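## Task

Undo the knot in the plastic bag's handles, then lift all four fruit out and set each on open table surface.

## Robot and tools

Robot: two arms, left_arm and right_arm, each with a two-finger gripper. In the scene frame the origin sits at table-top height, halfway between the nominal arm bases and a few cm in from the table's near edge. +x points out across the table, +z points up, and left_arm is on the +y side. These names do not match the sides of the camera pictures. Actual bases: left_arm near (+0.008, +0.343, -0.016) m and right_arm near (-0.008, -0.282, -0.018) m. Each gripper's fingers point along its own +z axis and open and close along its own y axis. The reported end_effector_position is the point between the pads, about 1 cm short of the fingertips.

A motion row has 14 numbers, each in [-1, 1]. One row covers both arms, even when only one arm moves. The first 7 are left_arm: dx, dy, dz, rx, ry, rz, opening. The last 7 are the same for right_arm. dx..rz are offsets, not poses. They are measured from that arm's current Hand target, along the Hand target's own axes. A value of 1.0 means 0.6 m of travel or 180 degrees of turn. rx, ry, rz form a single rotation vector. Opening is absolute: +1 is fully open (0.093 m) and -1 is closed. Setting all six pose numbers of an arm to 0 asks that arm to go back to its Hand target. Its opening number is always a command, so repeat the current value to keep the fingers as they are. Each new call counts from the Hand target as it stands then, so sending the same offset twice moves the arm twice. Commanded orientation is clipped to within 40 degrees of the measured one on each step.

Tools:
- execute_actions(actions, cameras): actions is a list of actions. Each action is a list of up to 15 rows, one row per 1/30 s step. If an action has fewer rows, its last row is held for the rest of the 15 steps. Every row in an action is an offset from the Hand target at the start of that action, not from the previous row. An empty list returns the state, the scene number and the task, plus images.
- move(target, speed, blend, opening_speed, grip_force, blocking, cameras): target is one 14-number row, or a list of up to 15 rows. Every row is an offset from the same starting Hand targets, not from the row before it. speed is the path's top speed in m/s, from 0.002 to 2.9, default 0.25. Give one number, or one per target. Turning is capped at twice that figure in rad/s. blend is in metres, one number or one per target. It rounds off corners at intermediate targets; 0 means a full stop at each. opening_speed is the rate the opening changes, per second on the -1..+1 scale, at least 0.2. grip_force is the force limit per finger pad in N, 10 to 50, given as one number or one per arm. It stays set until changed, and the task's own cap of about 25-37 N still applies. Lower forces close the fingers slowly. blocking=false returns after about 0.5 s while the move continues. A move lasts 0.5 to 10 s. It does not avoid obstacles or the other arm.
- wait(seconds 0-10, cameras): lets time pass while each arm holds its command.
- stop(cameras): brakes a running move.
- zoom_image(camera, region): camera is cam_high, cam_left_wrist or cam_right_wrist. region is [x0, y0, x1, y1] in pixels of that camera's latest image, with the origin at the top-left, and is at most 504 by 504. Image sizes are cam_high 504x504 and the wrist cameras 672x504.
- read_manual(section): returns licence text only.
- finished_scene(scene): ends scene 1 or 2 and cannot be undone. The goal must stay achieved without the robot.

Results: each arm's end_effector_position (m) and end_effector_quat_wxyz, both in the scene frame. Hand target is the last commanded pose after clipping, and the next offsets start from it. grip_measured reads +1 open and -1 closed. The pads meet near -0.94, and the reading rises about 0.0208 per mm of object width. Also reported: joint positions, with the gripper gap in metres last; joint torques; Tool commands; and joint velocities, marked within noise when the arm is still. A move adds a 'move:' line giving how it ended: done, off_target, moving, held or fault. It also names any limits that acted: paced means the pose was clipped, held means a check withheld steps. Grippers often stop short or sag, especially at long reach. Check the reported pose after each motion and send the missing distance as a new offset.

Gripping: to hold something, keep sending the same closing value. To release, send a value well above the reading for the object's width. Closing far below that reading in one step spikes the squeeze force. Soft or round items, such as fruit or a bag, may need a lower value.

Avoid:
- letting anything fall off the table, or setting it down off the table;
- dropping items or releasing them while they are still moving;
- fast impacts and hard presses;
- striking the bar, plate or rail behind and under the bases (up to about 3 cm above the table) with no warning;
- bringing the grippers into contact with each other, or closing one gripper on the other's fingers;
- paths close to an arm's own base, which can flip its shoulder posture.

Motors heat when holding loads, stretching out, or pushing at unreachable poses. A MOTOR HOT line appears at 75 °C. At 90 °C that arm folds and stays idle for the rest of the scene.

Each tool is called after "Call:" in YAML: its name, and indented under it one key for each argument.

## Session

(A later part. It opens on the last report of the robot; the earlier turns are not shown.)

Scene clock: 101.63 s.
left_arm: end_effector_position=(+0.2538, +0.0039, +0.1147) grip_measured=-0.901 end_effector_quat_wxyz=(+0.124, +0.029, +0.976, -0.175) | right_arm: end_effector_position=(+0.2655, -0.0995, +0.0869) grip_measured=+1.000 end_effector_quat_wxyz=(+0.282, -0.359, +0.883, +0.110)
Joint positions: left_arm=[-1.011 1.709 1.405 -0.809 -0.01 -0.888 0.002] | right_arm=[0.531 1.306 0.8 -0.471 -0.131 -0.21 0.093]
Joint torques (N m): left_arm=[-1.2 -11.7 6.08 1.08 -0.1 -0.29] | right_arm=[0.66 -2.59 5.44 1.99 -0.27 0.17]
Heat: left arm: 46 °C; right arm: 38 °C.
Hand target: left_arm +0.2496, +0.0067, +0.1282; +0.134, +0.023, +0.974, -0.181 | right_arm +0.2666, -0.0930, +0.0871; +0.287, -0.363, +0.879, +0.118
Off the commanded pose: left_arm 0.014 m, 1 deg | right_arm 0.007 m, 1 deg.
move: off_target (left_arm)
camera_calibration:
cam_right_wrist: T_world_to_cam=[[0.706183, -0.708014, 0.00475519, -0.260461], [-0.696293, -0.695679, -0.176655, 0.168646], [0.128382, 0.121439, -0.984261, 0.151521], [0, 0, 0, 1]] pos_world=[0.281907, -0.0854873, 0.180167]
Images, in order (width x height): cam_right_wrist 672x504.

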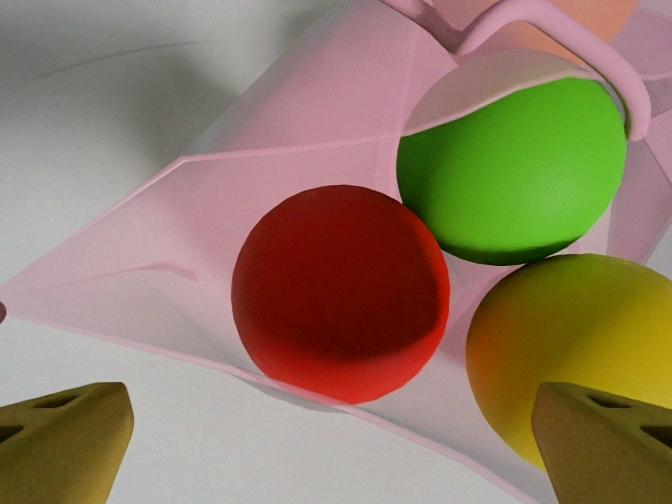

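Call:
move:
  target:
    - [0,0,0,0,0,0,-1,-0.027,-0.003,0.013,0,0,0,0.7]
    - [0,0,0,0,0,0,-1,0.012,-0.003,0.087,0,0,0,0.7]
  speed: 0.08
  cameras: ["cam_right_wrist"]

Scene clock: 104.13 s.
left_arm: end_effector_position=(+0.2539, +0.0040, +0.1147) grip_measured=-0.901 end_effector_quat_wxyz=(+0.124, +0.029, +0.976, -0.175) | right_arm: end_effector_position=(+0.2822, -0.0796, +0.0410) grip_measured=+0.703 end_effector_quat_wxyz=(+0.280, -0.367, +0.879, +0.114)
Joint positions: left_arm=[-1.011 1.709 1.405 -0.809 -0.011 -0.888 0.002] | right_arm=[0.555 1.485 0.747 -0.237 -0.131 -0.205 0.079]
Joint torques (N m): left_arm=[-1.35 -11.67 6.05 1.1 -0.08 -0.32] | right_arm=[0.42 -3.79 4.98 2.02 -0.14 0.23]
Heat: left arm: 46 °C; right arm: 38 °C.
Hand target: left_arm +0.2495, +0.0067, +0.1282; +0.134, +0.023, +0.974, -0.181 | right_arm +0.2855, -0.0767, +0.0407; +0.287, -0.363, +0.879, +0.118
Off the commanded pose: left_arm 0.014 m, 1 deg | right_arm 0.004 m, 1 deg.
move: off_target (left_arm)
camera_calibration:
cam_right_wrist: T_world_to_cam=[[0.720304, -0.693656, 0.0018556, -0.260693], [-0.68246, -0.709151, -0.177069, 0.181091], [0.124141, 0.126277, -0.984197, 0.103345], [0, 0, 0, 1]] pos_world=[0.298536, -0.0654606, 0.134261]
Images, in order (width x height): cam_right_wrist 672x504.

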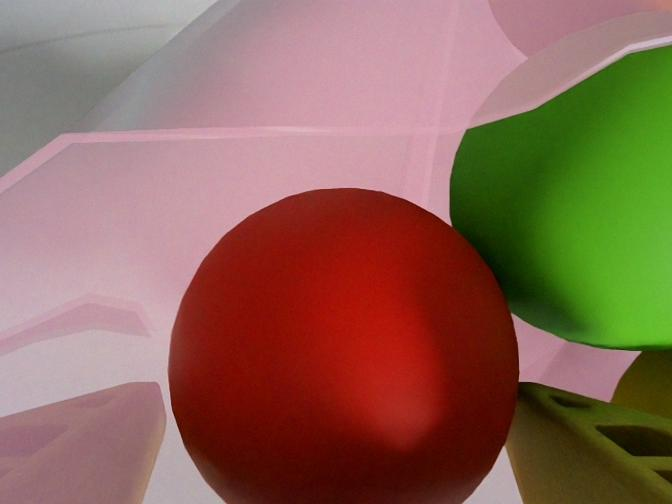

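Call:
move:
  target:
    - [0,0,0,0,0,0,-1,-0.03,0,-0.09,0,0,0,0.7]
    - [0.08,-0.02,0.02,0,0,0,-1,-0.03,0,-0.09,0,0,0,0.7]
  speed: 0.1
  cameras: ["cam_right_wrist"]

Scene clock: 106.90 s.
left_arm: end_effector_position=(+0.2020, +0.0004, +0.0893) grip_measured=-0.901 end_effector_quat_wxyz=(+0.110, +0.032, +0.983, -0.147) | right_arm: end_effector_position=(+0.2721, -0.0908, +0.0803) grip_measured=+0.703 end_effector_quat_wxyz=(+0.277, -0.362, +0.883, +0.112)
Joint positions: left_arm=[-1.15 1.685 1.294 -0.793 -0.074 -1.012 0.002] | right_arm=[0.543 1.362 0.819 -0.44 -0.131 -0.205 0.079]
Joint torques (N m): left_arm=[-1.1 -11.7 6.01 1.56 -0.07 -0.32] | right_arm=[-0.58 -5.42 7.79 1.31 -0.26 0.11]
Heat: left arm: 46 °C; right arm: 38 °C.
Hand target: left_arm +0.2052, -0.0089, +0.1086; +0.134, +0.023, +0.974, -0.181 | right_arm +0.2733, -0.0889, +0.0949; +0.287, -0.363, +0.879, +0.118
Off the commanded pose: left_arm 0.022 m, 5 deg | right_arm 0.015 m, 1 deg.
move: off_target (left_arm, right_arm)
camera_calibration:
cam_right_wrist: T_world_to_cam=[[0.711777, -0.702405, -0.00018717, -0.259618], [-0.692247, -0.701438, -0.169642, 0.175912], [0.119026, 0.120877, -0.985506, 0.145675], [0, 0, 0, 1]] pos_world=[0.289225, -0.0765747, 0.173357]
Images, in order (width x height): cam_right_wrist 672x504.

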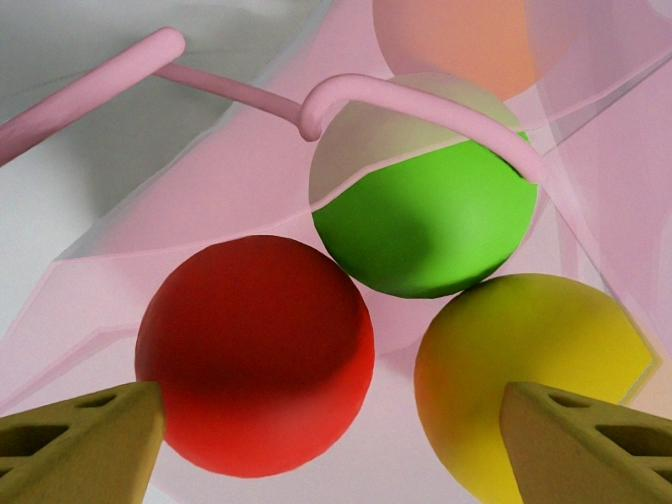

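Call:
move:
  target:
    - [0,0,0,0,0,0,-1,0.0055,0.037,-0.004,0,0,0,0.75]
    - [0,0,0,0,0,0,-1,0.045,0.037,0.065,0,0,0,0.75]
  speed: 0.07
  cameras: ["cam_right_wrist"]

Scene clock: 109.47 s.
left_arm: end_effector_position=(+0.2020, +0.0002, +0.0894) grip_measured=-0.901 end_effector_quat_wxyz=(+0.110, +0.032, +0.982, -0.147) | right_arm: end_effector_position=(+0.2555, -0.0730, +0.0501) grip_measured=+0.747 end_effector_quat_wxyz=(+0.282, -0.368, +0.877, +0.125)
Joint positions: left_arm=[-1.15 1.685 1.294 -0.792 -0.074 -1.012 0.002] | right_arm=[0.623 1.385 0.696 -0.272 -0.112 -0.145 0.081]
Joint torques (N m): left_arm=[-1.11 -11.84 5.98 1.58 -0.12 -0.31] | right_arm=[0.54 -2.89 5.04 1.99 0.1 0.27]
Heat: left arm: 46 °C; right arm: 38 °C.
Hand target: left_arm +0.2052, -0.0089, +0.1086; +0.134, +0.023, +0.974, -0.181 | right_arm +0.2585, -0.0723, +0.0475; +0.287, -0.363, +0.879, +0.118
Off the commanded pose: left_arm 0.022 m, 5 deg | right_arm 0.004 m, 1 deg.
move: off_target (left_arm)
camera_calibration:
cam_right_wrist: T_world_to_cam=[[0.725502, -0.688076, -0.014104, -0.237095], [-0.677768, -0.710775, -0.188225, 0.168421], [0.119488, 0.146117, -0.982025, 0.11728], [0, 0, 0, 1]] pos_world=[0.27215, -0.060566, 0.143529]
Images, in order (width x height): cam_right_wrist 672x504.

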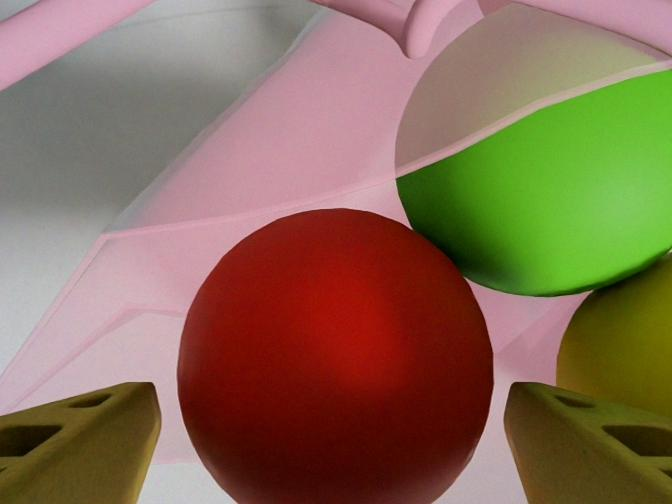

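Call:
move:
  target:
    - [0,0,0,0,0,0,-1,0.005,0,0.012,0,0,0,0.75]
    - [0,0,0,0,0,0,-1,0.005,0,0.012,0,0,0,0.1]
  speed: 0.05
  opening_speed: 0.5
  cameras: ["cam_right_wrist"]

Scene clock: 112.40 s.
left_arm: end_effector_position=(+0.2020, +0.0002, +0.0894) grip_measured=-0.901 end_effector_quat_wxyz=(+0.110, +0.032, +0.982, -0.147) | right_arm: end_effector_position=(+0.2565, -0.0700, +0.0434) grip_measured=+0.192 end_effector_quat_wxyz=(+0.283, -0.370, +0.876, +0.126)
Joint positions: left_arm=[-1.15 1.685 1.294 -0.792 -0.074 -1.012 0.002] | right_arm=[0.629 1.408 0.682 -0.231 -0.112 -0.144 0.054]
Joint torques (N m): left_arm=[-1.1 -11.73 6.02 1.55 -0.08 -0.3] | right_arm=[0.58 -2.85 4.62 2.01 0.07 0.23]
Heat: left arm: 47 °C; right arm: 38 °C.
Hand target: left_arm +0.2052, -0.0089, +0.1086; +0.134, +0.023, +0.974, -0.181 | right_arm +0.2597, -0.0710, +0.0399; +0.287, -0.363, +0.879, +0.118
Off the commanded pose: left_arm 0.021 m, 5 deg | right_arm 0.005 m, 1 deg.
move: off_target (left_arm)
camera_calibration:
cam_right_wrist: T_world_to_cam=[[0.728822, -0.684573, -0.0133557, -0.23636], [-0.673773, -0.71358, -0.191923, 0.168841], [0.121855, 0.148876, -0.981319, 0.109733], [0, 0, 0, 1]] pos_world=[0.272654, -0.0576609, 0.136931]
Images, in order (width x height): cam_right_wrist 672x504.

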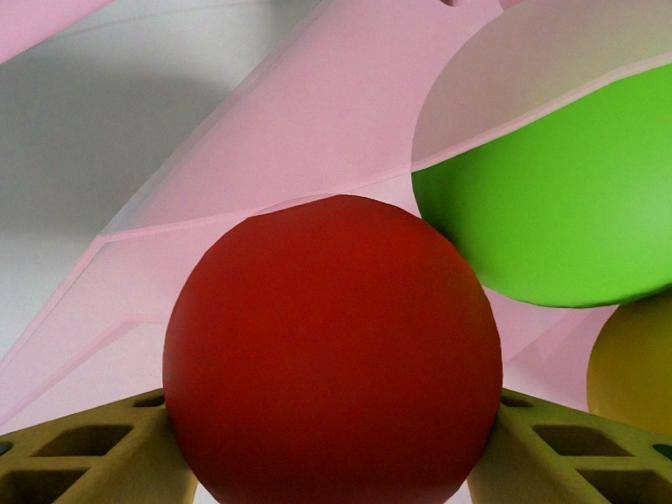

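Call:
move:
  target:
    - [0,0,0,0,0,0,-1,0,0,0,0,0,0,-0.1]
    - [0,0,0,0,0,0,-1,-0.079,0,-0.107,0,0,0,-0.1]
    - [0,0,0,0,0,0,-1,0.09,-0.153,-0.213,0,0,0,-0.1]
  speed: 0.12
  opening_speed: 0.5
  cameras: ["cam_right_wrist","cam_high"]

Scene clock: 117.10 s.
left_arm: end_effector_position=(+0.2020, +0.0002, +0.0894) grip_measured=-0.901 end_effector_quat_wxyz=(+0.110, +0.032, +0.982, -0.147) | right_arm: end_effector_position=(+0.2450, -0.2237, +0.1076) grip_measured=+0.192 end_effector_quat_wxyz=(+0.285, -0.356, +0.883, +0.107)
Joint positions: left_arm=[-1.15 1.685 1.294 -0.792 -0.074 -1.012 0.002] | right_arm=[-0.023 1.089 0.773 -0.788 -0.411 -0.7 0.054]
Joint torques (N m): left_arm=[-1.09 -11.73 6.08 1.54 -0.09 -0.31] | right_arm=[-0.57 -2.92 5.71 1.12 -0.58 0.04]
Heat: left arm: 47 °C; right arm: 38 °C.
Hand target: left_arm +0.2052, -0.0089, +0.1086; +0.134, +0.023, +0.974, -0.181 | right_arm +0.2401, -0.2200, +0.1113; +0.287, -0.363, +0.879, +0.118
Off the commanded pose: left_arm 0.021 m, 5 deg | right_arm 0.007 m, 2 deg.
move: off_target (left_arm)
camera_calibration:
cam_right_wrist: T_world_to_cam=[[0.700974, -0.713108, 0.010603, -0.334544], [-0.700093, -0.690865, -0.180489, 0.0740326], [0.136033, 0.119095, -0.98352, 0.187052], [0, 0, 0, 1]] pos_world=[0.260891, -0.209696, 0.200878]
Images, in order (width x height): cam_high 504x504, cam_right_wrist 672x504.

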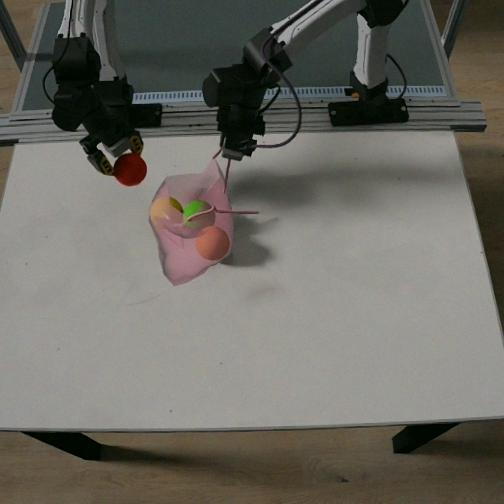

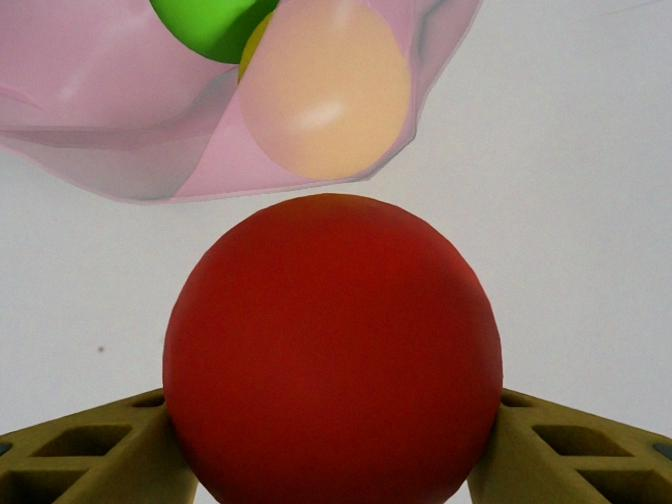

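Call:
move:
  target:
    - [0,0,0,0,0,0,-1,0.057,-0.071,-0.042,0,0,0,-0.1]
    - [0,0,0,0,0,0,-1,0.113,-0.071,0.034,0,0,0,-0.1]
  speed: 0.08

Scene clock: 120.10 s.
left_arm: end_effector_position=(+0.2020, +0.0002, +0.0894) grip_measured=-0.901 end_effector_quat_wxyz=(+0.110, +0.032, +0.982, -0.147) | right_arm: end_effector_position=(+0.2360, -0.2828, +0.0532) grip_measured=+0.192 end_effector_quat_wxyz=(+0.274, -0.357, +0.886, +0.114)
Joint positions: left_arm=[-1.15 1.685 1.294 -0.792 -0.074 -1.012 0.002] | right_arm=[-0.348 1.22 0.655 -0.723 -0.531 -1.046 0.054]
Joint torques (N m): left_arm=[-1.14 -11.81 6 1.57 -0.09 -0.3] | right_arm=[-0.44 -1.83 4.83 1.22 -0.68 0.01]
Heat: left arm: 47 °C; right arm: 38 °C.
Hand target: left_arm +0.2052, -0.0089, +0.1086; +0.134, +0.023, +0.974, -0.181 | right_arm +0.2399, -0.2803, +0.0548; +0.287, -0.363, +0.879, +0.118
Off the commanded pose: left_arm 0.021 m, 5 deg | right_arm 0.005 m, 2 deg.
move: off_target (left_arm)

Lower ~11 mm, release, lift.

Call:
move:
  target:
    - [0,0,0,0,0,0,-1,0.0098,0,0.0132,0,0,0,-0.1]
    - [0,0,0,0,0,0,-1,0.0098,0,0.0132,0,0,0,0.5]
    - [0,0,0,0,0,0,-1,0.0098,0,0.0132,0,0,0,1]
    - [0,0,0,0,0,0,-1,0.0,0,-0.18,0,0,0,1]
  speed: 0.08
  opening_speed: 0.4
  cameras: ["cam_high"]

Call:
zoom_image:
  camera: "cam_high"
  region: [90, 140, 270, 300]

Scene clock: 128.50 s.
left_arm: end_effector_position=(+0.2020, +0.0002, +0.0894) grip_measured=-0.901 end_effector_quat_wxyz=(+0.110, +0.032, +0.982, -0.147) | right_arm: end_effector_position=(+0.1921, -0.3268, +0.1312) grip_measured=+1.000 end_effector_quat_wxyz=(+0.273, -0.357, +0.885, +0.121)
Joint positions: left_arm=[-1.15 1.685 1.294 -0.792 -0.074 -1.012 0.002] | right_arm=[-0.683 1.175 0.954 -1.292 -0.596 -1.441 0.093]
Joint torques (N m): left_arm=[-1.07 -11.66 6.08 1.56 -0.07 -0.3] | right_arm=[-0.64 -2.39 7.09 0.21 -0.72 0]
Heat: left arm: 47 °C; right arm: 38 °C.
Hand target: left_arm +0.2052, -0.0089, +0.1086; +0.134, +0.023, +0.974, -0.181 | right_arm +0.1948, -0.3253, +0.1420; +0.287, -0.363, +0.879, +0.118
Off the commanded pose: left_arm 0.021 m, 5 deg | right_arm 0.011 m, 2 deg.
move: off_target (left_arm, right_arm)
Images, in order (width x height): cam_high 504x504.

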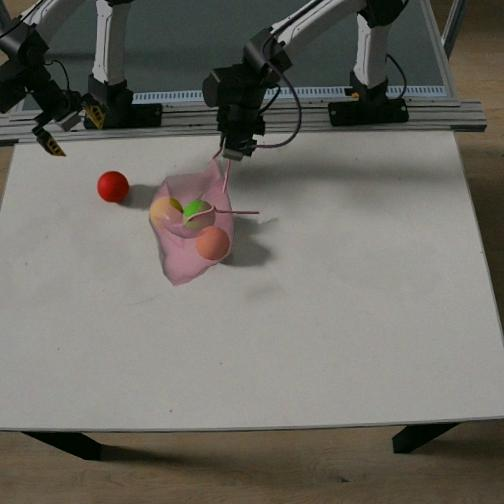

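Scaled by 2.800 from the camera's 504x504 image, which has a finer 720x720 frame.

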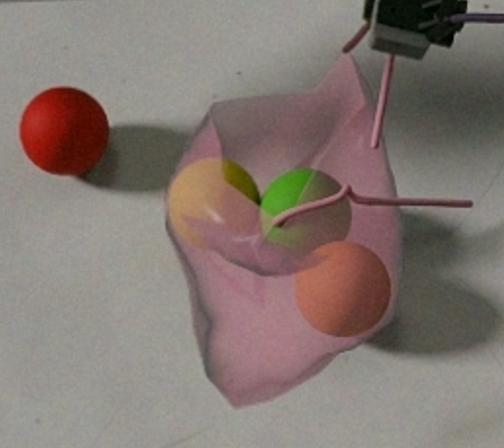

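Call:
move:
  target: [0,0,0,0,0,0,-1,-0.231,0.188,0.17,0,0,0,1]
  speed: 0.2
  cameras: ["cam_right_wrist"]

Scene clock: 130.80 s.
left_arm: end_effector_position=(+0.2020, +0.0002, +0.0894) grip_measured=-0.901 end_effector_quat_wxyz=(+0.110, +0.032, +0.982, -0.147) | right_arm: end_effector_position=(+0.2258, -0.1291, +0.1278) grip_measured=+1.000 end_effector_quat_wxyz=(+0.263, -0.366, +0.884, +0.124)
Joint positions: left_arm=[-1.15 1.685 1.294 -0.792 -0.074 -1.012 0.002] | right_arm=[0.471 1.105 0.857 -0.772 -0.198 -0.267 0.093]
Joint torques (N m): left_arm=[-1.05 -11.69 6.05 1.56 -0.07 -0.31] | right_arm=[0.62 -1.55 8.42 1.87 0.06 0.23]
Heat: left arm: 48 °C; right arm: 38 °C.
Hand target: left_arm +0.2052, -0.0089, +0.1086; +0.134, +0.023, +0.974, -0.181 | right_arm +0.2372, -0.1239, +0.1414; +0.287, -0.363, +0.879, +0.118
Off the commanded pose: left_arm 0.021 m, 5 deg | right_arm 0.019 m, 3 deg.
move: off_target (left_arm, right_arm)
camera_calibration:
cam_right_wrist: T_world_to_cam=[[0.722084, -0.691154, -0.029999, -0.250523], [-0.686696, -0.710817, -0.152273, 0.12039], [0.0839205, 0.130554, -0.987883, 0.21205], [0, 0, 0, 1]] pos_world=[0.245774, -0.115259, 0.220297]
Images, in order (width x height): cam_right_wrist 672x504.

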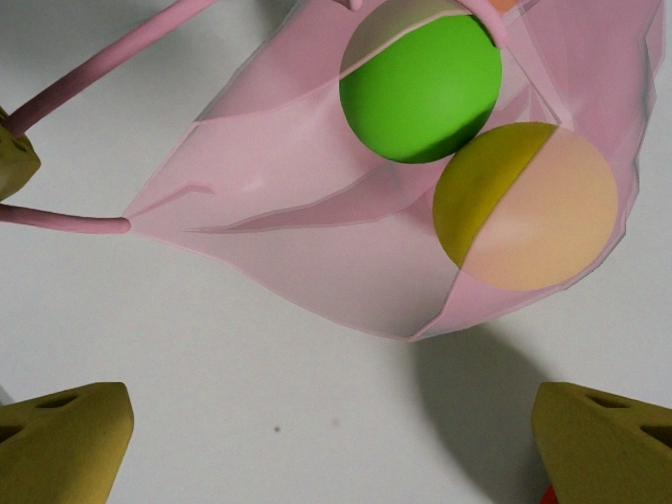

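Call:
move:
  target: [0,0,0,0,0,0,-1,-0.065,-0.052,0.11,0,0,0,0.85]
  speed: 0.12
  cameras: ["cam_right_wrist"]

Scene clock: 132.50 s.
left_arm: end_effector_position=(+0.2020, +0.0002, +0.0894) grip_measured=-0.901 end_effector_quat_wxyz=(+0.110, +0.032, +0.982, -0.147) | right_arm: end_effector_position=(+0.2969, -0.1014, +0.1007) grip_measured=+0.853 end_effector_quat_wxyz=(+0.266, -0.358, +0.887, +0.121)
Joint positions: left_arm=[-1.15 1.685 1.294 -0.792 -0.074 -1.012 0.002] | right_arm=[0.451 1.427 0.966 -0.556 -0.198 -0.27 0.086]
Joint torques (N m): left_arm=[-1.18 -11.78 6.11 1.54 -0.11 -0.32] | right_arm=[-0.43 -3.43 7.98 1.9 -0.11 -0.03]
Heat: left arm: 48 °C; right arm: 38 °C.
Hand target: left_arm +0.2052, -0.0089, +0.1086; +0.134, +0.023, +0.974, -0.181 | right_arm +0.3092, -0.0964, +0.1112; +0.287, -0.363, +0.879, +0.118
Off the commanded pose: left_arm 0.021 m, 5 deg | right_arm 0.017 m, 3 deg.
move: off_target (left_arm, right_arm)
camera_calibration:
cam_right_wrist: T_world_to_cam=[[0.709724, -0.703947, -0.0273845, -0.281446], [-0.698741, -0.698459, -0.154649, 0.189764], [0.0897381, 0.128893, -0.98759, 0.17382], [0, 0, 0, 1]] pos_world=[0.316747, -0.087985, 0.193302]
Images, in order (width x height): cam_right_wrist 672x504.

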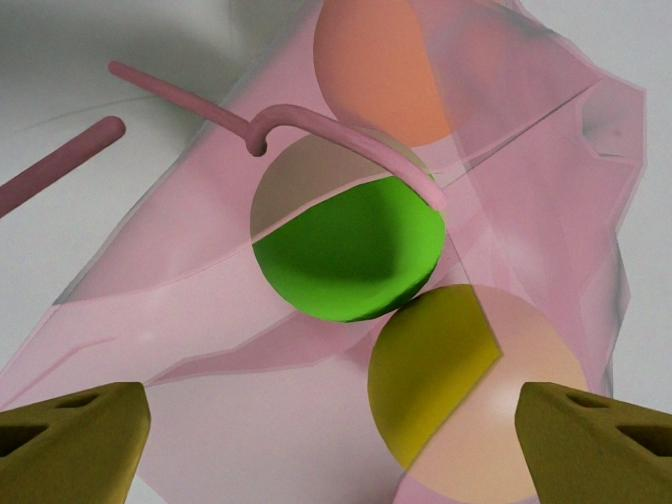

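Call:
move:
  target:
    - [0,0,0,0,0,0,-1,-0.003,-0.005,0.04,0,0,0,0.78]
    - [0,0,0,0,0,0,-1,-0.003,-0.005,0.116,0,0,0,0.78]
  speed: 0.08
  cameras: ["cam_right_wrist"]

Scene clock: 134.80 s.
left_arm: end_effector_position=(+0.2020, +0.0002, +0.0894) grip_measured=-0.901 end_effector_quat_wxyz=(+0.110, +0.032, +0.982, -0.147) | right_arm: end_effector_position=(+0.3379, -0.0673, +0.0603) grip_measured=+0.783 end_effector_quat_wxyz=(+0.295, -0.372, +0.871, +0.125)
Joint positions: left_arm=[-1.15 1.685 1.294 -0.792 -0.074 -1.012 0.002] | right_arm=[0.485 1.645 0.969 -0.277 -0.194 -0.27 0.083]
Joint torques (N m): left_arm=[-1.14 -11.67 6.01 1.57 -0.09 -0.29] | right_arm=[0.5 -4.11 6.63 1.61 0.03 0.33]
Heat: left arm: 48 °C; right arm: 38 °C.
Hand target: left_arm +0.2052, -0.0089, +0.1086; +0.134, +0.023, +0.974, -0.181 | right_arm +0.3414, -0.0685, +0.0560; +0.287, -0.363, +0.879, +0.118
Off the commanded pose: left_arm 0.021 m, 5 deg | right_arm 0.006 m, 2 deg.
move: off_target (left_arm)
camera_calibration:
cam_right_wrist: T_world_to_cam=[[0.732307, -0.680972, -0.00187167, -0.295343], [-0.665656, -0.715251, -0.212883, 0.227298], [0.143628, 0.157141, -0.977076, 0.108915], [0, 0, 0, 1]] pos_world=[0.351941, -0.0556604, 0.154254]
Images, in order (width x height): cam_right_wrist 672x504.

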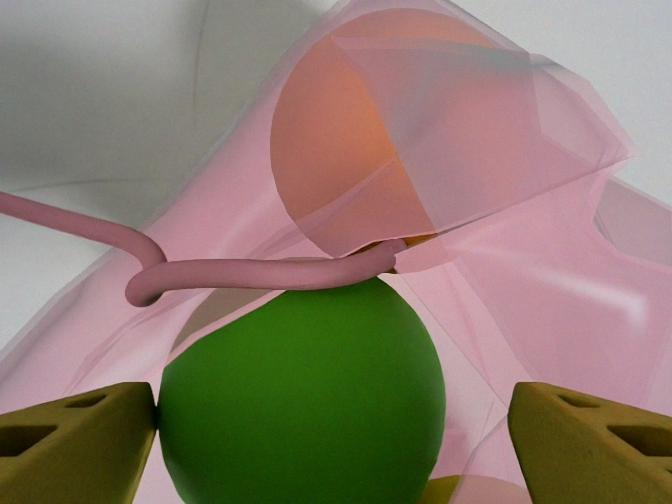

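Call:
move:
  target:
    - [0,0,0,0,0,0,-1,0.0175,0.011,0.016,0,0,0,0.78]
    - [0,0,0,0,0,0,-1,0.0175,0.011,0.016,0,0,0,0.1]
  speed: 0.06
  opening_speed: 0.5
  cameras: ["cam_right_wrist"]

Scene clock: 138.07 s.
left_arm: end_effector_position=(+0.2020, +0.0002, +0.0894) grip_measured=-0.901 end_effector_quat_wxyz=(+0.110, +0.032, +0.982, -0.147) | right_arm: end_effector_position=(+0.3390, -0.0603, +0.0567) grip_measured=+0.174 end_effector_quat_wxyz=(+0.307, -0.369, +0.868, +0.127)
Joint positions: left_arm=[-1.15 1.685 1.294 -0.792 -0.074 -1.012 0.002] | right_arm=[0.503 1.654 0.946 -0.215 -0.182 -0.249 0.054]
Joint torques (N m): left_arm=[-1.01 -11.7 6.04 1.53 -0.1 -0.3] | right_arm=[0.23 -4.53 4.31 1.59 0.05 0.26]
Heat: left arm: 48 °C; right arm: 38 °C.
Hand target: left_arm +0.2052, -0.0089, +0.1086; +0.134, +0.023, +0.974, -0.181 | right_arm +0.3347, -0.0658, +0.0421; +0.287, -0.363, +0.879, +0.118
Off the commanded pose: left_arm 0.021 m, 5 deg | right_arm 0.016 m, 3 deg.
move: off_target (left_arm, right_arm); target 2's new opening was sent with right_arm's hand 0.018 m and 3 deg from that target
camera_calibration:
cam_right_wrist: T_world_to_cam=[[0.72898, -0.684524, 0.00388644, -0.290824], [-0.664284, -0.708773, -0.237418, 0.233611], [0.165273, 0.170491, -0.9714, 0.0972521], [0, 0, 0, 1]] pos_world=[0.351116, -0.0500798, 0.151064]
Images, in order (width x height): cam_right_wrist 672x504.

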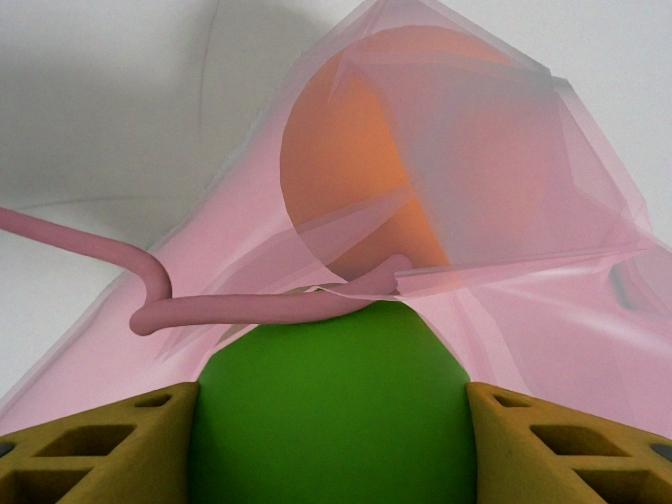

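Call:
move:
  target:
    - [0,0,0,0,0,0,-1,0,0,0,0,0,0,-0.1]
    - [0,0,0,0,0,0,-1,-0.003,0,-0.14,0,0,0,-0.1]
  speed: 0.08
  opening_speed: 0.5
  cameras: ["cam_right_wrist","cam_high"]

Scene clock: 141.33 s.
left_arm: end_effector_position=(+0.2020, +0.0002, +0.0894) grip_measured=-0.901 end_effector_quat_wxyz=(+0.110, +0.032, +0.982, -0.147) | right_arm: end_effector_position=(+0.2981, -0.0988, +0.0928) grip_measured=+0.174 end_effector_quat_wxyz=(+0.272, -0.361, +0.884, +0.116)
Joint positions: left_arm=[-1.15 1.685 1.294 -0.792 -0.074 -1.012 0.002] | right_arm=[0.463 1.435 0.935 -0.505 -0.182 -0.268 0.054]
Joint torques (N m): left_arm=[-1.1 -11.71 6.02 1.53 -0.1 -0.31] | right_arm=[-0.57 -6.76 7.88 1.3 -0.27 0]
Heat: left arm: 48 °C; right arm: 38 °C.
Hand target: left_arm +0.2052, -0.0089, +0.1086; +0.134, +0.023, +0.974, -0.181 | right_arm +0.3006, -0.0998, +0.1109; +0.287, -0.363, +0.879, +0.118
Off the commanded pose: left_arm 0.021 m, 5 deg | right_arm 0.018 m, 2 deg.
move: off_target (left_arm, right_arm)
camera_calibration:
cam_right_wrist: T_world_to_cam=[[0.711601, -0.702486, -0.0117341, -0.282553], [-0.694583, -0.700887, -0.16221, 0.190484], [0.105726, 0.123579, -0.986686, 0.160183], [0, 0, 0, 1]] pos_world=[0.316437, -0.0847772, 0.185634]
Images, in order (width x height): cam_high 504x504, cam_right_wrist 672x504.

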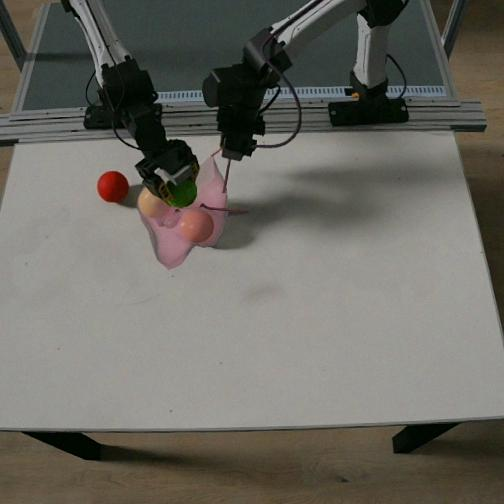

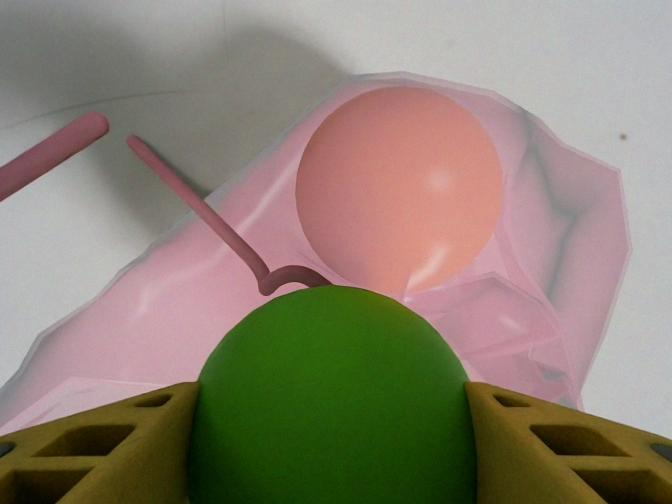

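Call:
move:
  target:
    - [0,0,0,0,0,0,-1,-0.05,0,-0.067,0,0,0,-0.1]
    - [0,0,0,0,0,0,-1,0.026,-0.259,-0.123,0,0,0,-0.1]
  speed: 0.12
  cameras: ["cam_right_wrist","cam_high"]

Scene clock: 144.80 s.
left_arm: end_effector_position=(+0.2020, +0.0002, +0.0894) grip_measured=-0.901 end_effector_quat_wxyz=(+0.110, +0.032, +0.982, -0.147) | right_arm: end_effector_position=(+0.3681, -0.2542, +0.1543) grip_measured=+0.174 end_effector_quat_wxyz=(+0.283, -0.354, +0.885, +0.108)
Joint positions: left_arm=[-1.15 1.685 1.294 -0.792 -0.074 -1.012 0.002] | right_arm=[-0.107 1.591 1.346 -0.898 -0.445 -0.78 0.054]
Joint torques (N m): left_arm=[-1.01 -11.64 6.04 1.57 -0.07 -0.34] | right_arm=[0.13 -4.49 7.98 1.01 -0.61 0.04]
Heat: left arm: 48 °C; right arm: 39 °C.
Hand target: left_arm +0.2052, -0.0089, +0.1086; +0.134, +0.023, +0.974, -0.181 | right_arm +0.3704, -0.2495, +0.1613; +0.287, -0.363, +0.879, +0.118
Off the commanded pose: left_arm 0.021 m, 5 deg | right_arm 0.009 m, 2 deg.
move: off_target (left_arm)
camera_calibration:
cam_right_wrist: T_world_to_cam=[[0.698353, -0.715719, 0.00708654, -0.44225], [-0.703598, -0.688276, -0.176709, 0.149003], [0.131351, 0.118419, -0.984238, 0.221499], [0, 0, 0, 1]] pos_world=[0.38459, -0.240201, 0.247471]
Images, in order (width x height): cam_high 504x504, cam_right_wrist 672x504.

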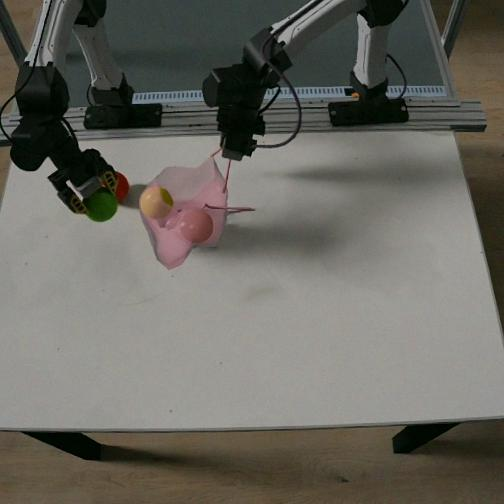

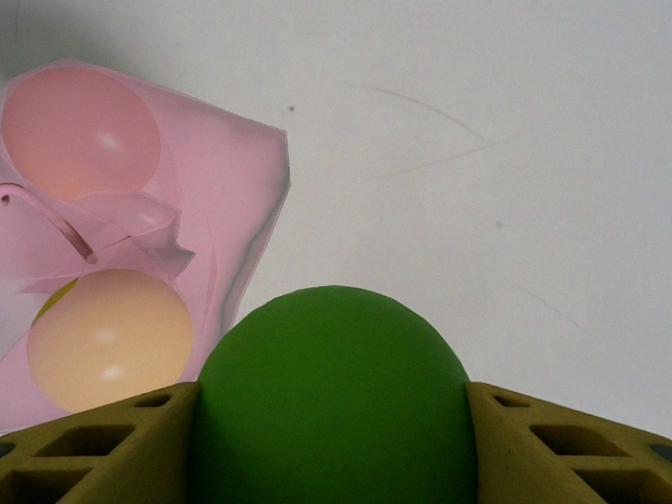

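Call:
move:
  target: [0,0,0,0,0,0,-1,0.061,-0.0825,0.141,0,0,0,-0.1]
  speed: 0.1

Scene clock: 146.80 s.
left_arm: end_effector_position=(+0.2020, +0.0002, +0.0894) grip_measured=-0.901 end_effector_quat_wxyz=(+0.110, +0.032, +0.982, -0.147) | right_arm: end_effector_position=(+0.4157, -0.2733, +0.0717) grip_measured=+0.174 end_effector_quat_wxyz=(+0.276, -0.356, +0.886, +0.112)
Joint positions: left_arm=[-1.15 1.685 1.294 -0.792 -0.074 -1.012 0.002] | right_arm=[-0.147 1.841 1.311 -0.65 -0.463 -0.827 0.054]
Joint torques (N m): left_arm=[-1.14 -11.6 6.09 1.54 -0.09 -0.29] | right_arm=[-0.44 -6.39 5.16 1.5 -0.6 0.05]
Heat: left arm: 48 °C; right arm: 38 °C.
Hand target: left_arm +0.2052, -0.0089, +0.1086; +0.134, +0.023, +0.974, -0.181 | right_arm +0.4198, -0.2702, +0.0715; +0.287, -0.363, +0.879, +0.118
Off the commanded pose: left_arm 0.021 m, 5 deg | right_arm 0.005 m, 2 deg.
move: off_target (left_arm)

Call:
move:
  target:
    - [0,0,0,0,0,0,-1,0.015,0,0.02,0,0,0,-0.1]
    - [0,0,0,0,0,0,-1,0.015,0,0.02,0,0,0,0.5]
    - [0,0,0,0,0,0,-1,0.015,0,0.02,0,0,0,1]
    - [0,0,0,0,0,0,-1,0.0,0,-0.14,0,0,0,1]
    - [0,0,0,0,0,0,-1,-0.15,0,-0.25,0,0,0,1]
  speed: 0.1
  opening_speed: 0.5
  cameras: ["cam_high"]

Call:
zoom_image:
  camera: "cam_high"
  region: [80, 140, 260, 300]

Scene clock: 156.30 s.
left_arm: end_effector_position=(+0.2020, +0.0002, +0.0894) grip_measured=-0.901 end_effector_quat_wxyz=(+0.110, +0.032, +0.982, -0.147) | right_arm: end_effector_position=(+0.4085, -0.2846, +0.2445) grip_measured=+1.000 end_effector_quat_wxyz=(+0.295, -0.364, +0.876, +0.115)
Joint positions: left_arm=[-1.15 1.685 1.294 -0.792 -0.074 -1.012 0.002] | right_arm=[-0.19 1.843 1.997 -1.325 -0.508 -0.883 0.093]
Joint torques (N m): left_arm=[-1.06 -11.71 6.09 1.56 -0.09 -0.31] | right_arm=[0.58 -5.75 7.1 0.9 -0.29 0.24]
Heat: left arm: 48 °C; right arm: 38 °C.
Hand target: left_arm +0.2052, -0.0089, +0.1086; +0.134, +0.023, +0.974, -0.181 | right_arm +0.4086, -0.2814, +0.2456; +0.287, -0.363, +0.879, +0.118
Off the commanded pose: left_arm 0.021 m, 5 deg | right_arm 0.003 m, 1 deg.
move: off_target (left_arm)
Images, in order (width x height): cam_high 504x504.

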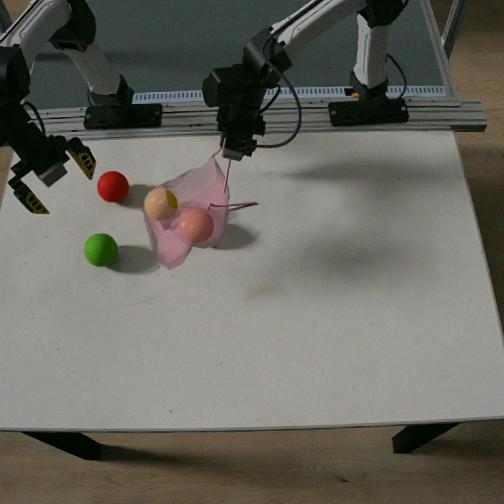

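Scaled by 2.800 from the camera's 504x504 image, which has a finer 720x720 frame.

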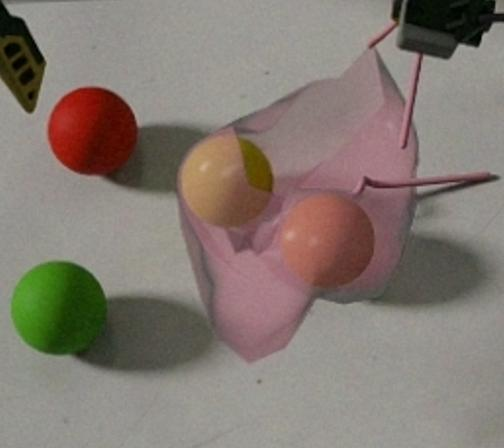

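Call:
move:
  target: [0,0,0,0,0,0,-1,-0.0285,0.2,0.261,0.119,0.085,0.22,0.3]
  speed: 0.15
  cameras: ["cam_right_wrist"]

Scene clock: 160.30 s.
left_arm: end_effector_position=(+0.2020, +0.0002, +0.0894) grip_measured=-0.901 end_effector_quat_wxyz=(+0.110, +0.032, +0.982, -0.147) | right_arm: end_effector_position=(+0.3976, -0.1215, +0.1275) grip_measured=+0.303 end_effector_quat_wxyz=(+0.177, -0.004, +0.984, +0.008)
Joint positions: left_arm=[-1.15 1.685 1.294 -0.792 -0.074 -1.012 0.002] | right_arm=[0.439 1.91 1.704 -1.039 0.135 0.398 0.06]
Joint torques (N m): left_arm=[-0.98 -11.78 6.08 1.52 -0.1 -0.29] | right_arm=[0.35 -6.46 7.65 0.82 0.26 0.24]
Heat: left arm: 48 °C; right arm: 38 °C.
Hand target: left_arm +0.2052, -0.0089, +0.1086; +0.134, +0.023, +0.974, -0.181 | right_arm +0.3992, -0.1214, +0.1293; +0.175, +0.000, +0.985, -0.002
Off the commanded pose: left_arm 0.021 m, 5 deg | right_arm 0.002 m, 1 deg.
move: off_target (left_arm)
camera_calibration:
cam_right_wrist: T_world_to_cam=[[0.0243723, -0.999494, -0.0204187, -0.130681], [-0.996286, -0.0259713, 0.0821, 0.42011], [-0.0825888, 0.0183419, -0.996415, 0.250039], [0, 0, 0, 1]] pos_world=[0.442385, -0.12429, 0.211984]
Images, in order (width x height): cam_right_wrist 672x504.

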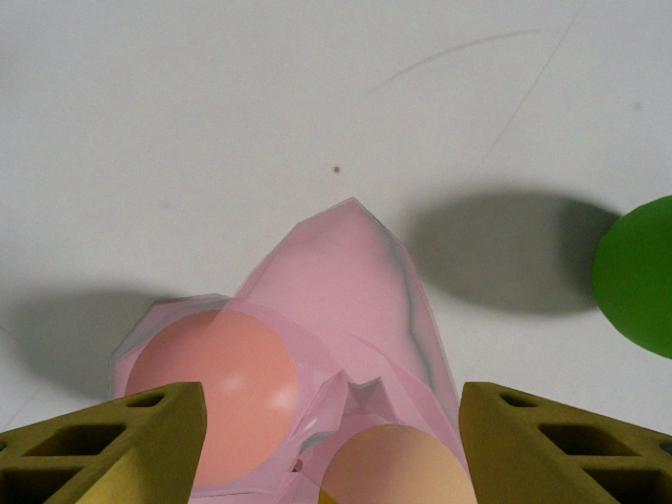

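Call:
move:
  target:
    - [0,0,0,0,0,0,-1,0.034,-0.012,0.184,0,0,0,0.2]
    - [0,0,0,0,0,0,-1,0.034,-0.012,0.184,0,0,0,-1]
  speed: 0.1
  opening_speed: 0.5
  cameras: ["cam_right_wrist"]

Scene clock: 165.37 s.
left_arm: end_effector_position=(+0.2020, +0.0002, +0.0894) grip_measured=-0.901 end_effector_quat_wxyz=(+0.110, +0.032, +0.982, -0.147) | right_arm: end_effector_position=(+0.4148, -0.1289, +0.0231) grip_measured=-0.975 end_effector_quat_wxyz=(+0.172, +0.004, +0.985, +0.002)
Joint positions: left_arm=[-1.15 1.685 1.294 -0.792 -0.074 -1.012 0.002] | right_arm=[0.407 2.03 1.455 -0.682 0.135 0.384 0]
Joint torques (N m): left_arm=[-1.18 -11.64 6.17 1.55 -0.09 -0.32] | right_arm=[-0.54 -7.43 5.04 1.33 0.12 0.01]
Heat: left arm: 48 °C; right arm: 38 °C.
Hand target: left_arm +0.2052, -0.0089, +0.1086; +0.134, +0.023, +0.974, -0.181 | right_arm +0.4180, -0.1291, +0.0186; +0.175, +0.000, +0.985, -0.002
Off the commanded pose: left_arm 0.021 m, 5 deg | right_arm 0.006 m, 1 deg.
move: off_target (left_arm)
camera_calibration:
cam_right_wrist: T_world_to_cam=[[0.00501493, -0.999919, -0.0116721, -0.132835], [-0.995729, -0.00606928, 0.0921234, 0.447713], [-0.0921868, 0.0111602, -0.995679, 0.150645], [0, 0, 0, 1]] pos_world=[0.460355, -0.131788, 0.107199]
Images, in order (width x height): cam_right_wrist 672x504.

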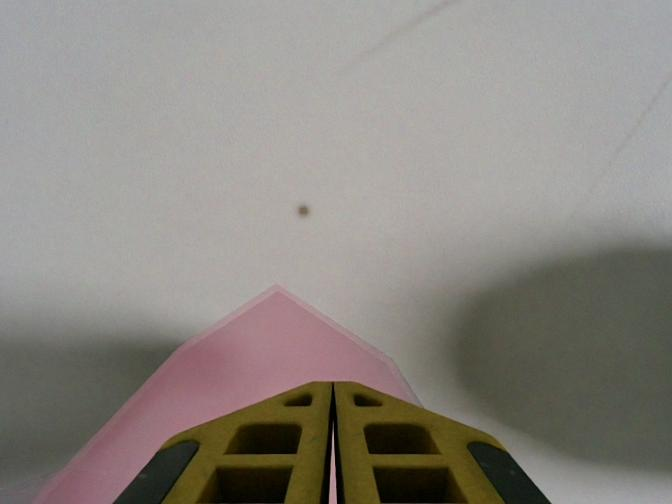

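Call:
move:
  target:
    - [0,0,0,0,0,0,-1,0,0,-0.02,0,0,0,0.2]
    - [0,0,0,0,0,0,-1,0,0.018,0.021,0,0,0,0.2]
    - [0,0,0,0,0,0,-1,0,0.018,0.021,0,0,0,-1]
  speed: 0.06
  opening_speed: 0.5
  cameras: ["cam_right_wrist"]

Call:
zoom_image:
  camera: "cam_right_wrist"
  region: [200, 260, 440, 500]

Scene clock: 172.37 s.
left_arm: end_effector_position=(+0.2020, +0.0002, +0.0894) grip_measured=-0.901 end_effector_quat_wxyz=(+0.110, +0.032, +0.982, -0.147) | right_arm: end_effector_position=(+0.4186, -0.1182, +0.0122) grip_measured=-0.975 end_effector_quat_wxyz=(+0.176, -0.004, +0.984, +0.005)
Joint positions: left_arm=[-1.15 1.685 1.294 -0.792 -0.074 -1.012 0.002] | right_arm=[0.425 2.063 1.457 -0.64 0.136 0.384 0]
Joint torques (N m): left_arm=[-1.11 -11.82 6.09 1.53 -0.08 -0.3] | right_arm=[0.53 -6.64 6.43 1.13 0.19 0.21]
Heat: left arm: 49 °C; right arm: 38 °C.
Hand target: left_arm +0.2052, -0.0089, +0.1086; +0.134, +0.023, +0.974, -0.181 | right_arm +0.4224, -0.1183, +0.0068; +0.175, +0.000, +0.985, -0.002
Off the commanded pose: left_arm 0.021 m, 5 deg | right_arm 0.007 m, 1 deg.
move: off_target (left_arm)
camera_calibration:
cam_right_wrist: T_world_to_cam=[[0.0233116, -0.999618, -0.0148401, -0.12981], [-0.996229, -0.0244684, 0.0832421, 0.450739], [-0.0835734, 0.0128437, -0.996419, 0.136631], [0, 0, 0, 1]] pos_world=[0.463484, -0.120486, 0.0966945]
Images, in order (width x height): cam_right_wrist 672x504.

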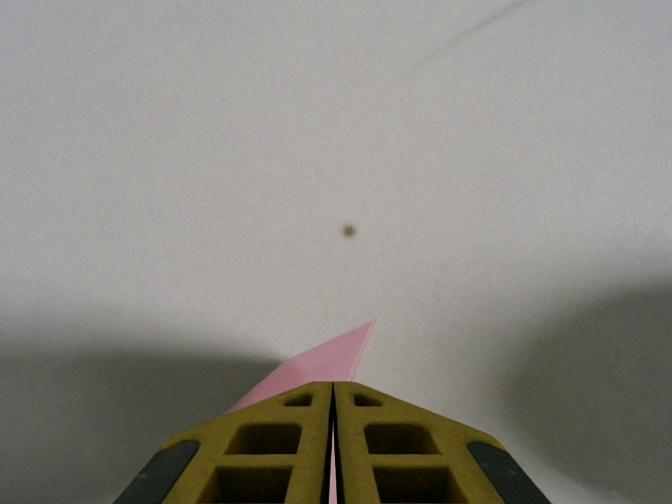

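Scaled by 2.100 from the camera's 672x504 image, which has a finer 960x720 frame.

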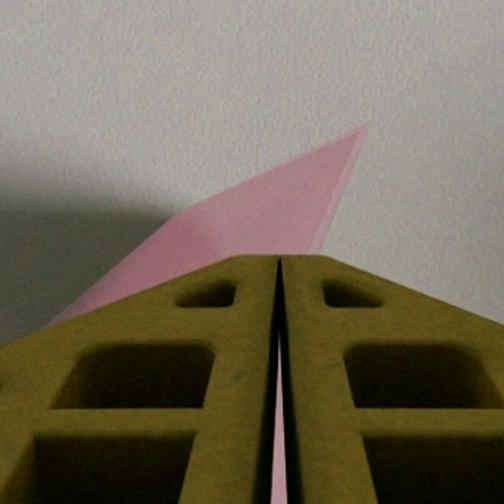

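Call:
move:
  target: [0,0,0,0,0,0,-1,0.008,0,-0.217,0,0,0,-1]
  speed: 0.05
  cameras: ["cam_right_wrist","cam_high"]

Call:
zoom_image:
  camera: "cam_high"
  region: [80, 140, 260, 300]

Scene clock: 175.90 s.
left_arm: end_effector_position=(+0.2020, +0.0002, +0.0894) grip_measured=-0.901 end_effector_quat_wxyz=(+0.110, +0.032, +0.982, -0.147) | right_arm: end_effector_position=(+0.3726, -0.1188, +0.1018) grip_measured=-0.975 end_effector_quat_wxyz=(+0.150, -0.004, +0.989, -0.005)
Joint positions: left_arm=[-1.15 1.685 1.294 -0.792 -0.074 -1.012 0.002] | right_arm=[0.474 1.882 1.583 -1.011 0.146 0.437 0]
Joint torques (N m): left_arm=[-0.96 -11.74 6 1.57 -0.09 -0.27] | right_arm=[0.55 -10.91 7.34 0.68 0.29 0.26]
Heat: left arm: 49 °C; right arm: 39 °C.
Hand target: left_arm +0.2052, -0.0089, +0.1086; +0.134, +0.023, +0.974, -0.181 | right_arm +0.3730, -0.1179, +0.1274; +0.175, +0.000, +0.985, -0.002
Off the commanded pose: left_arm 0.021 m, 5 deg | right_arm 0.026 m, 3 deg.
move: off_target (left_arm, right_arm)
camera_calibration:
cam_right_wrist: T_world_to_cam=[[0.0197708, -0.999797, 0.00388965, -0.128603], [-0.990451, -0.0190548, 0.136543, 0.390514], [-0.136441, -0.00655208, -0.990626, 0.238879], [0, 0, 0, 1]] pos_world=[0.42192, -0.119571, 0.183818]
Images, in order (width x height): cam_high 504x504, cam_right_wrist 672x504.

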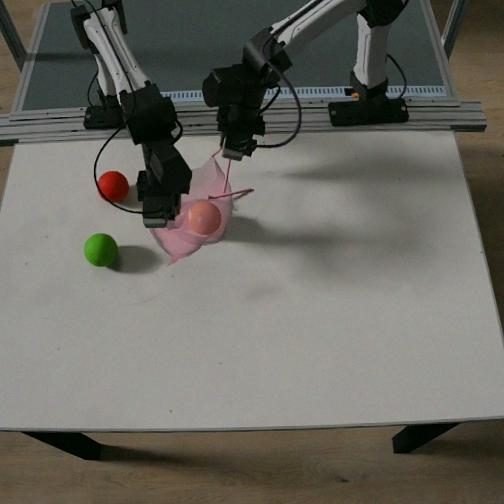

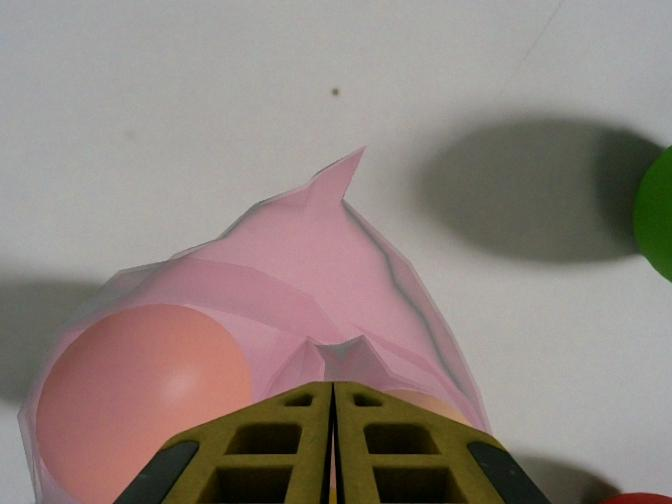

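Scaled by 2.800 from the camera's 504x504 image, which has a finer 720x720 frame.

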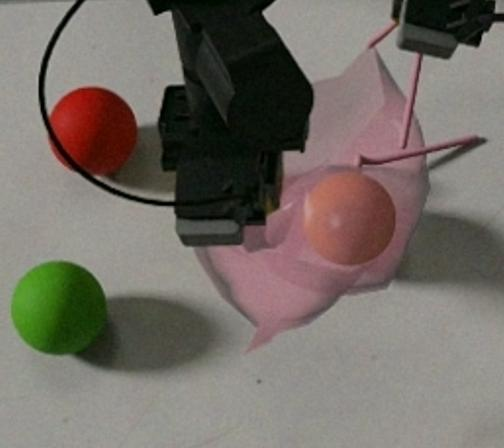

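Call:
move:
  target:
    - [0,0,0,0,0,0,-1,-0.03,0,0.1,0,0,0,-0.3]
    - [0,0,0,0,0,0,-1,-0.004,-0.003,0.209,0,0,0,-0.3]
    - [0,0,0,0,0,0,-1,-0.004,-0.003,0.209,0,0,0,-1]
  speed: 0.08
  opening_speed: 0.6
  cameras: ["cam_right_wrist"]

Call:
zoom_image:
  camera: "cam_right_wrist"
  region: [200, 260, 440, 500]

Scene clock: 185.53 s.
left_arm: end_effector_position=(+0.2020, +0.0002, +0.0894) grip_measured=-0.901 end_effector_quat_wxyz=(+0.110, +0.032, +0.982, -0.147) | right_arm: end_effector_position=(+0.4158, -0.1206, +0.0156) grip_measured=-0.975 end_effector_quat_wxyz=(+0.173, +0.005, +0.985, +0.000)
Joint positions: left_arm=[-1.15 1.685 1.294 -0.792 -0.074 -1.012 0.002] | right_arm=[0.426 2.054 1.46 -0.663 0.146 0.403 0]
Joint torques (N m): left_arm=[-1.01 -11.64 5.96 1.54 -0.1 -0.3] | right_arm=[-0.39 -7.46 4.93 1.33 0.1 0.04]
Heat: left arm: 49 °C; right arm: 39 °C.
Hand target: left_arm +0.2052, -0.0089, +0.1086; +0.134, +0.023, +0.974, -0.181 | right_arm +0.4185, -0.1201, +0.0105; +0.175, +0.000, +0.985, -0.002
Off the commanded pose: left_arm 0.021 m, 5 deg | right_arm 0.006 m, 1 deg.
move: off_target (left_arm)
camera_calibration:
cam_right_wrist: T_world_to_cam=[[0.0035765, -0.999962, -0.00791175, -0.124141], [-0.996019, -0.00426688, 0.0890394, 0.449901], [-0.0890698, 0.0075618, -0.995997, 0.141414], [0, 0, 0, 1]] pos_world=[0.461149, -0.123286, 0.0998069]
Images, in order (width x height): cam_right_wrist 672x504.

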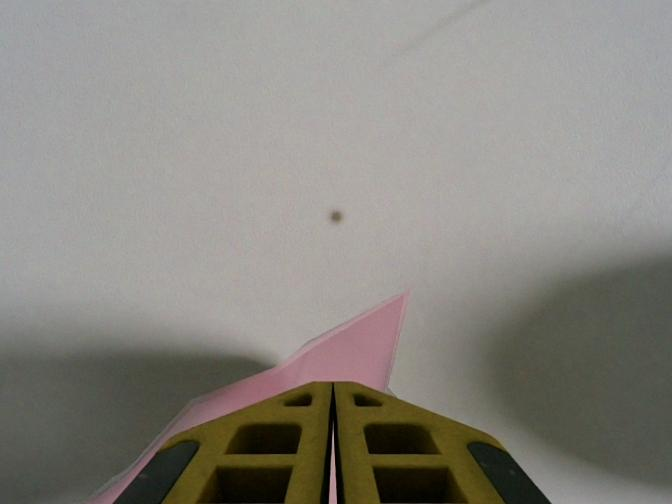

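Scaled by 2.100 from the camera's 672x504 image, which has a finer 960x720 frame.

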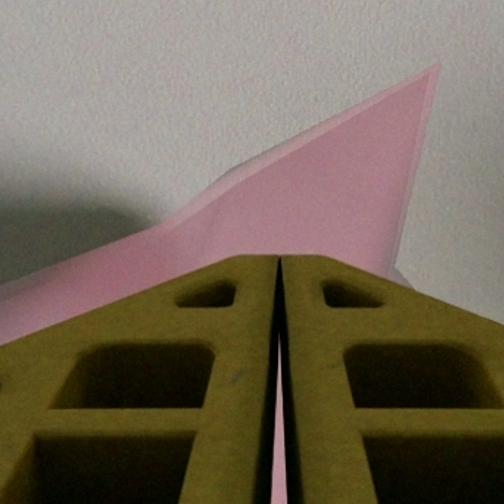

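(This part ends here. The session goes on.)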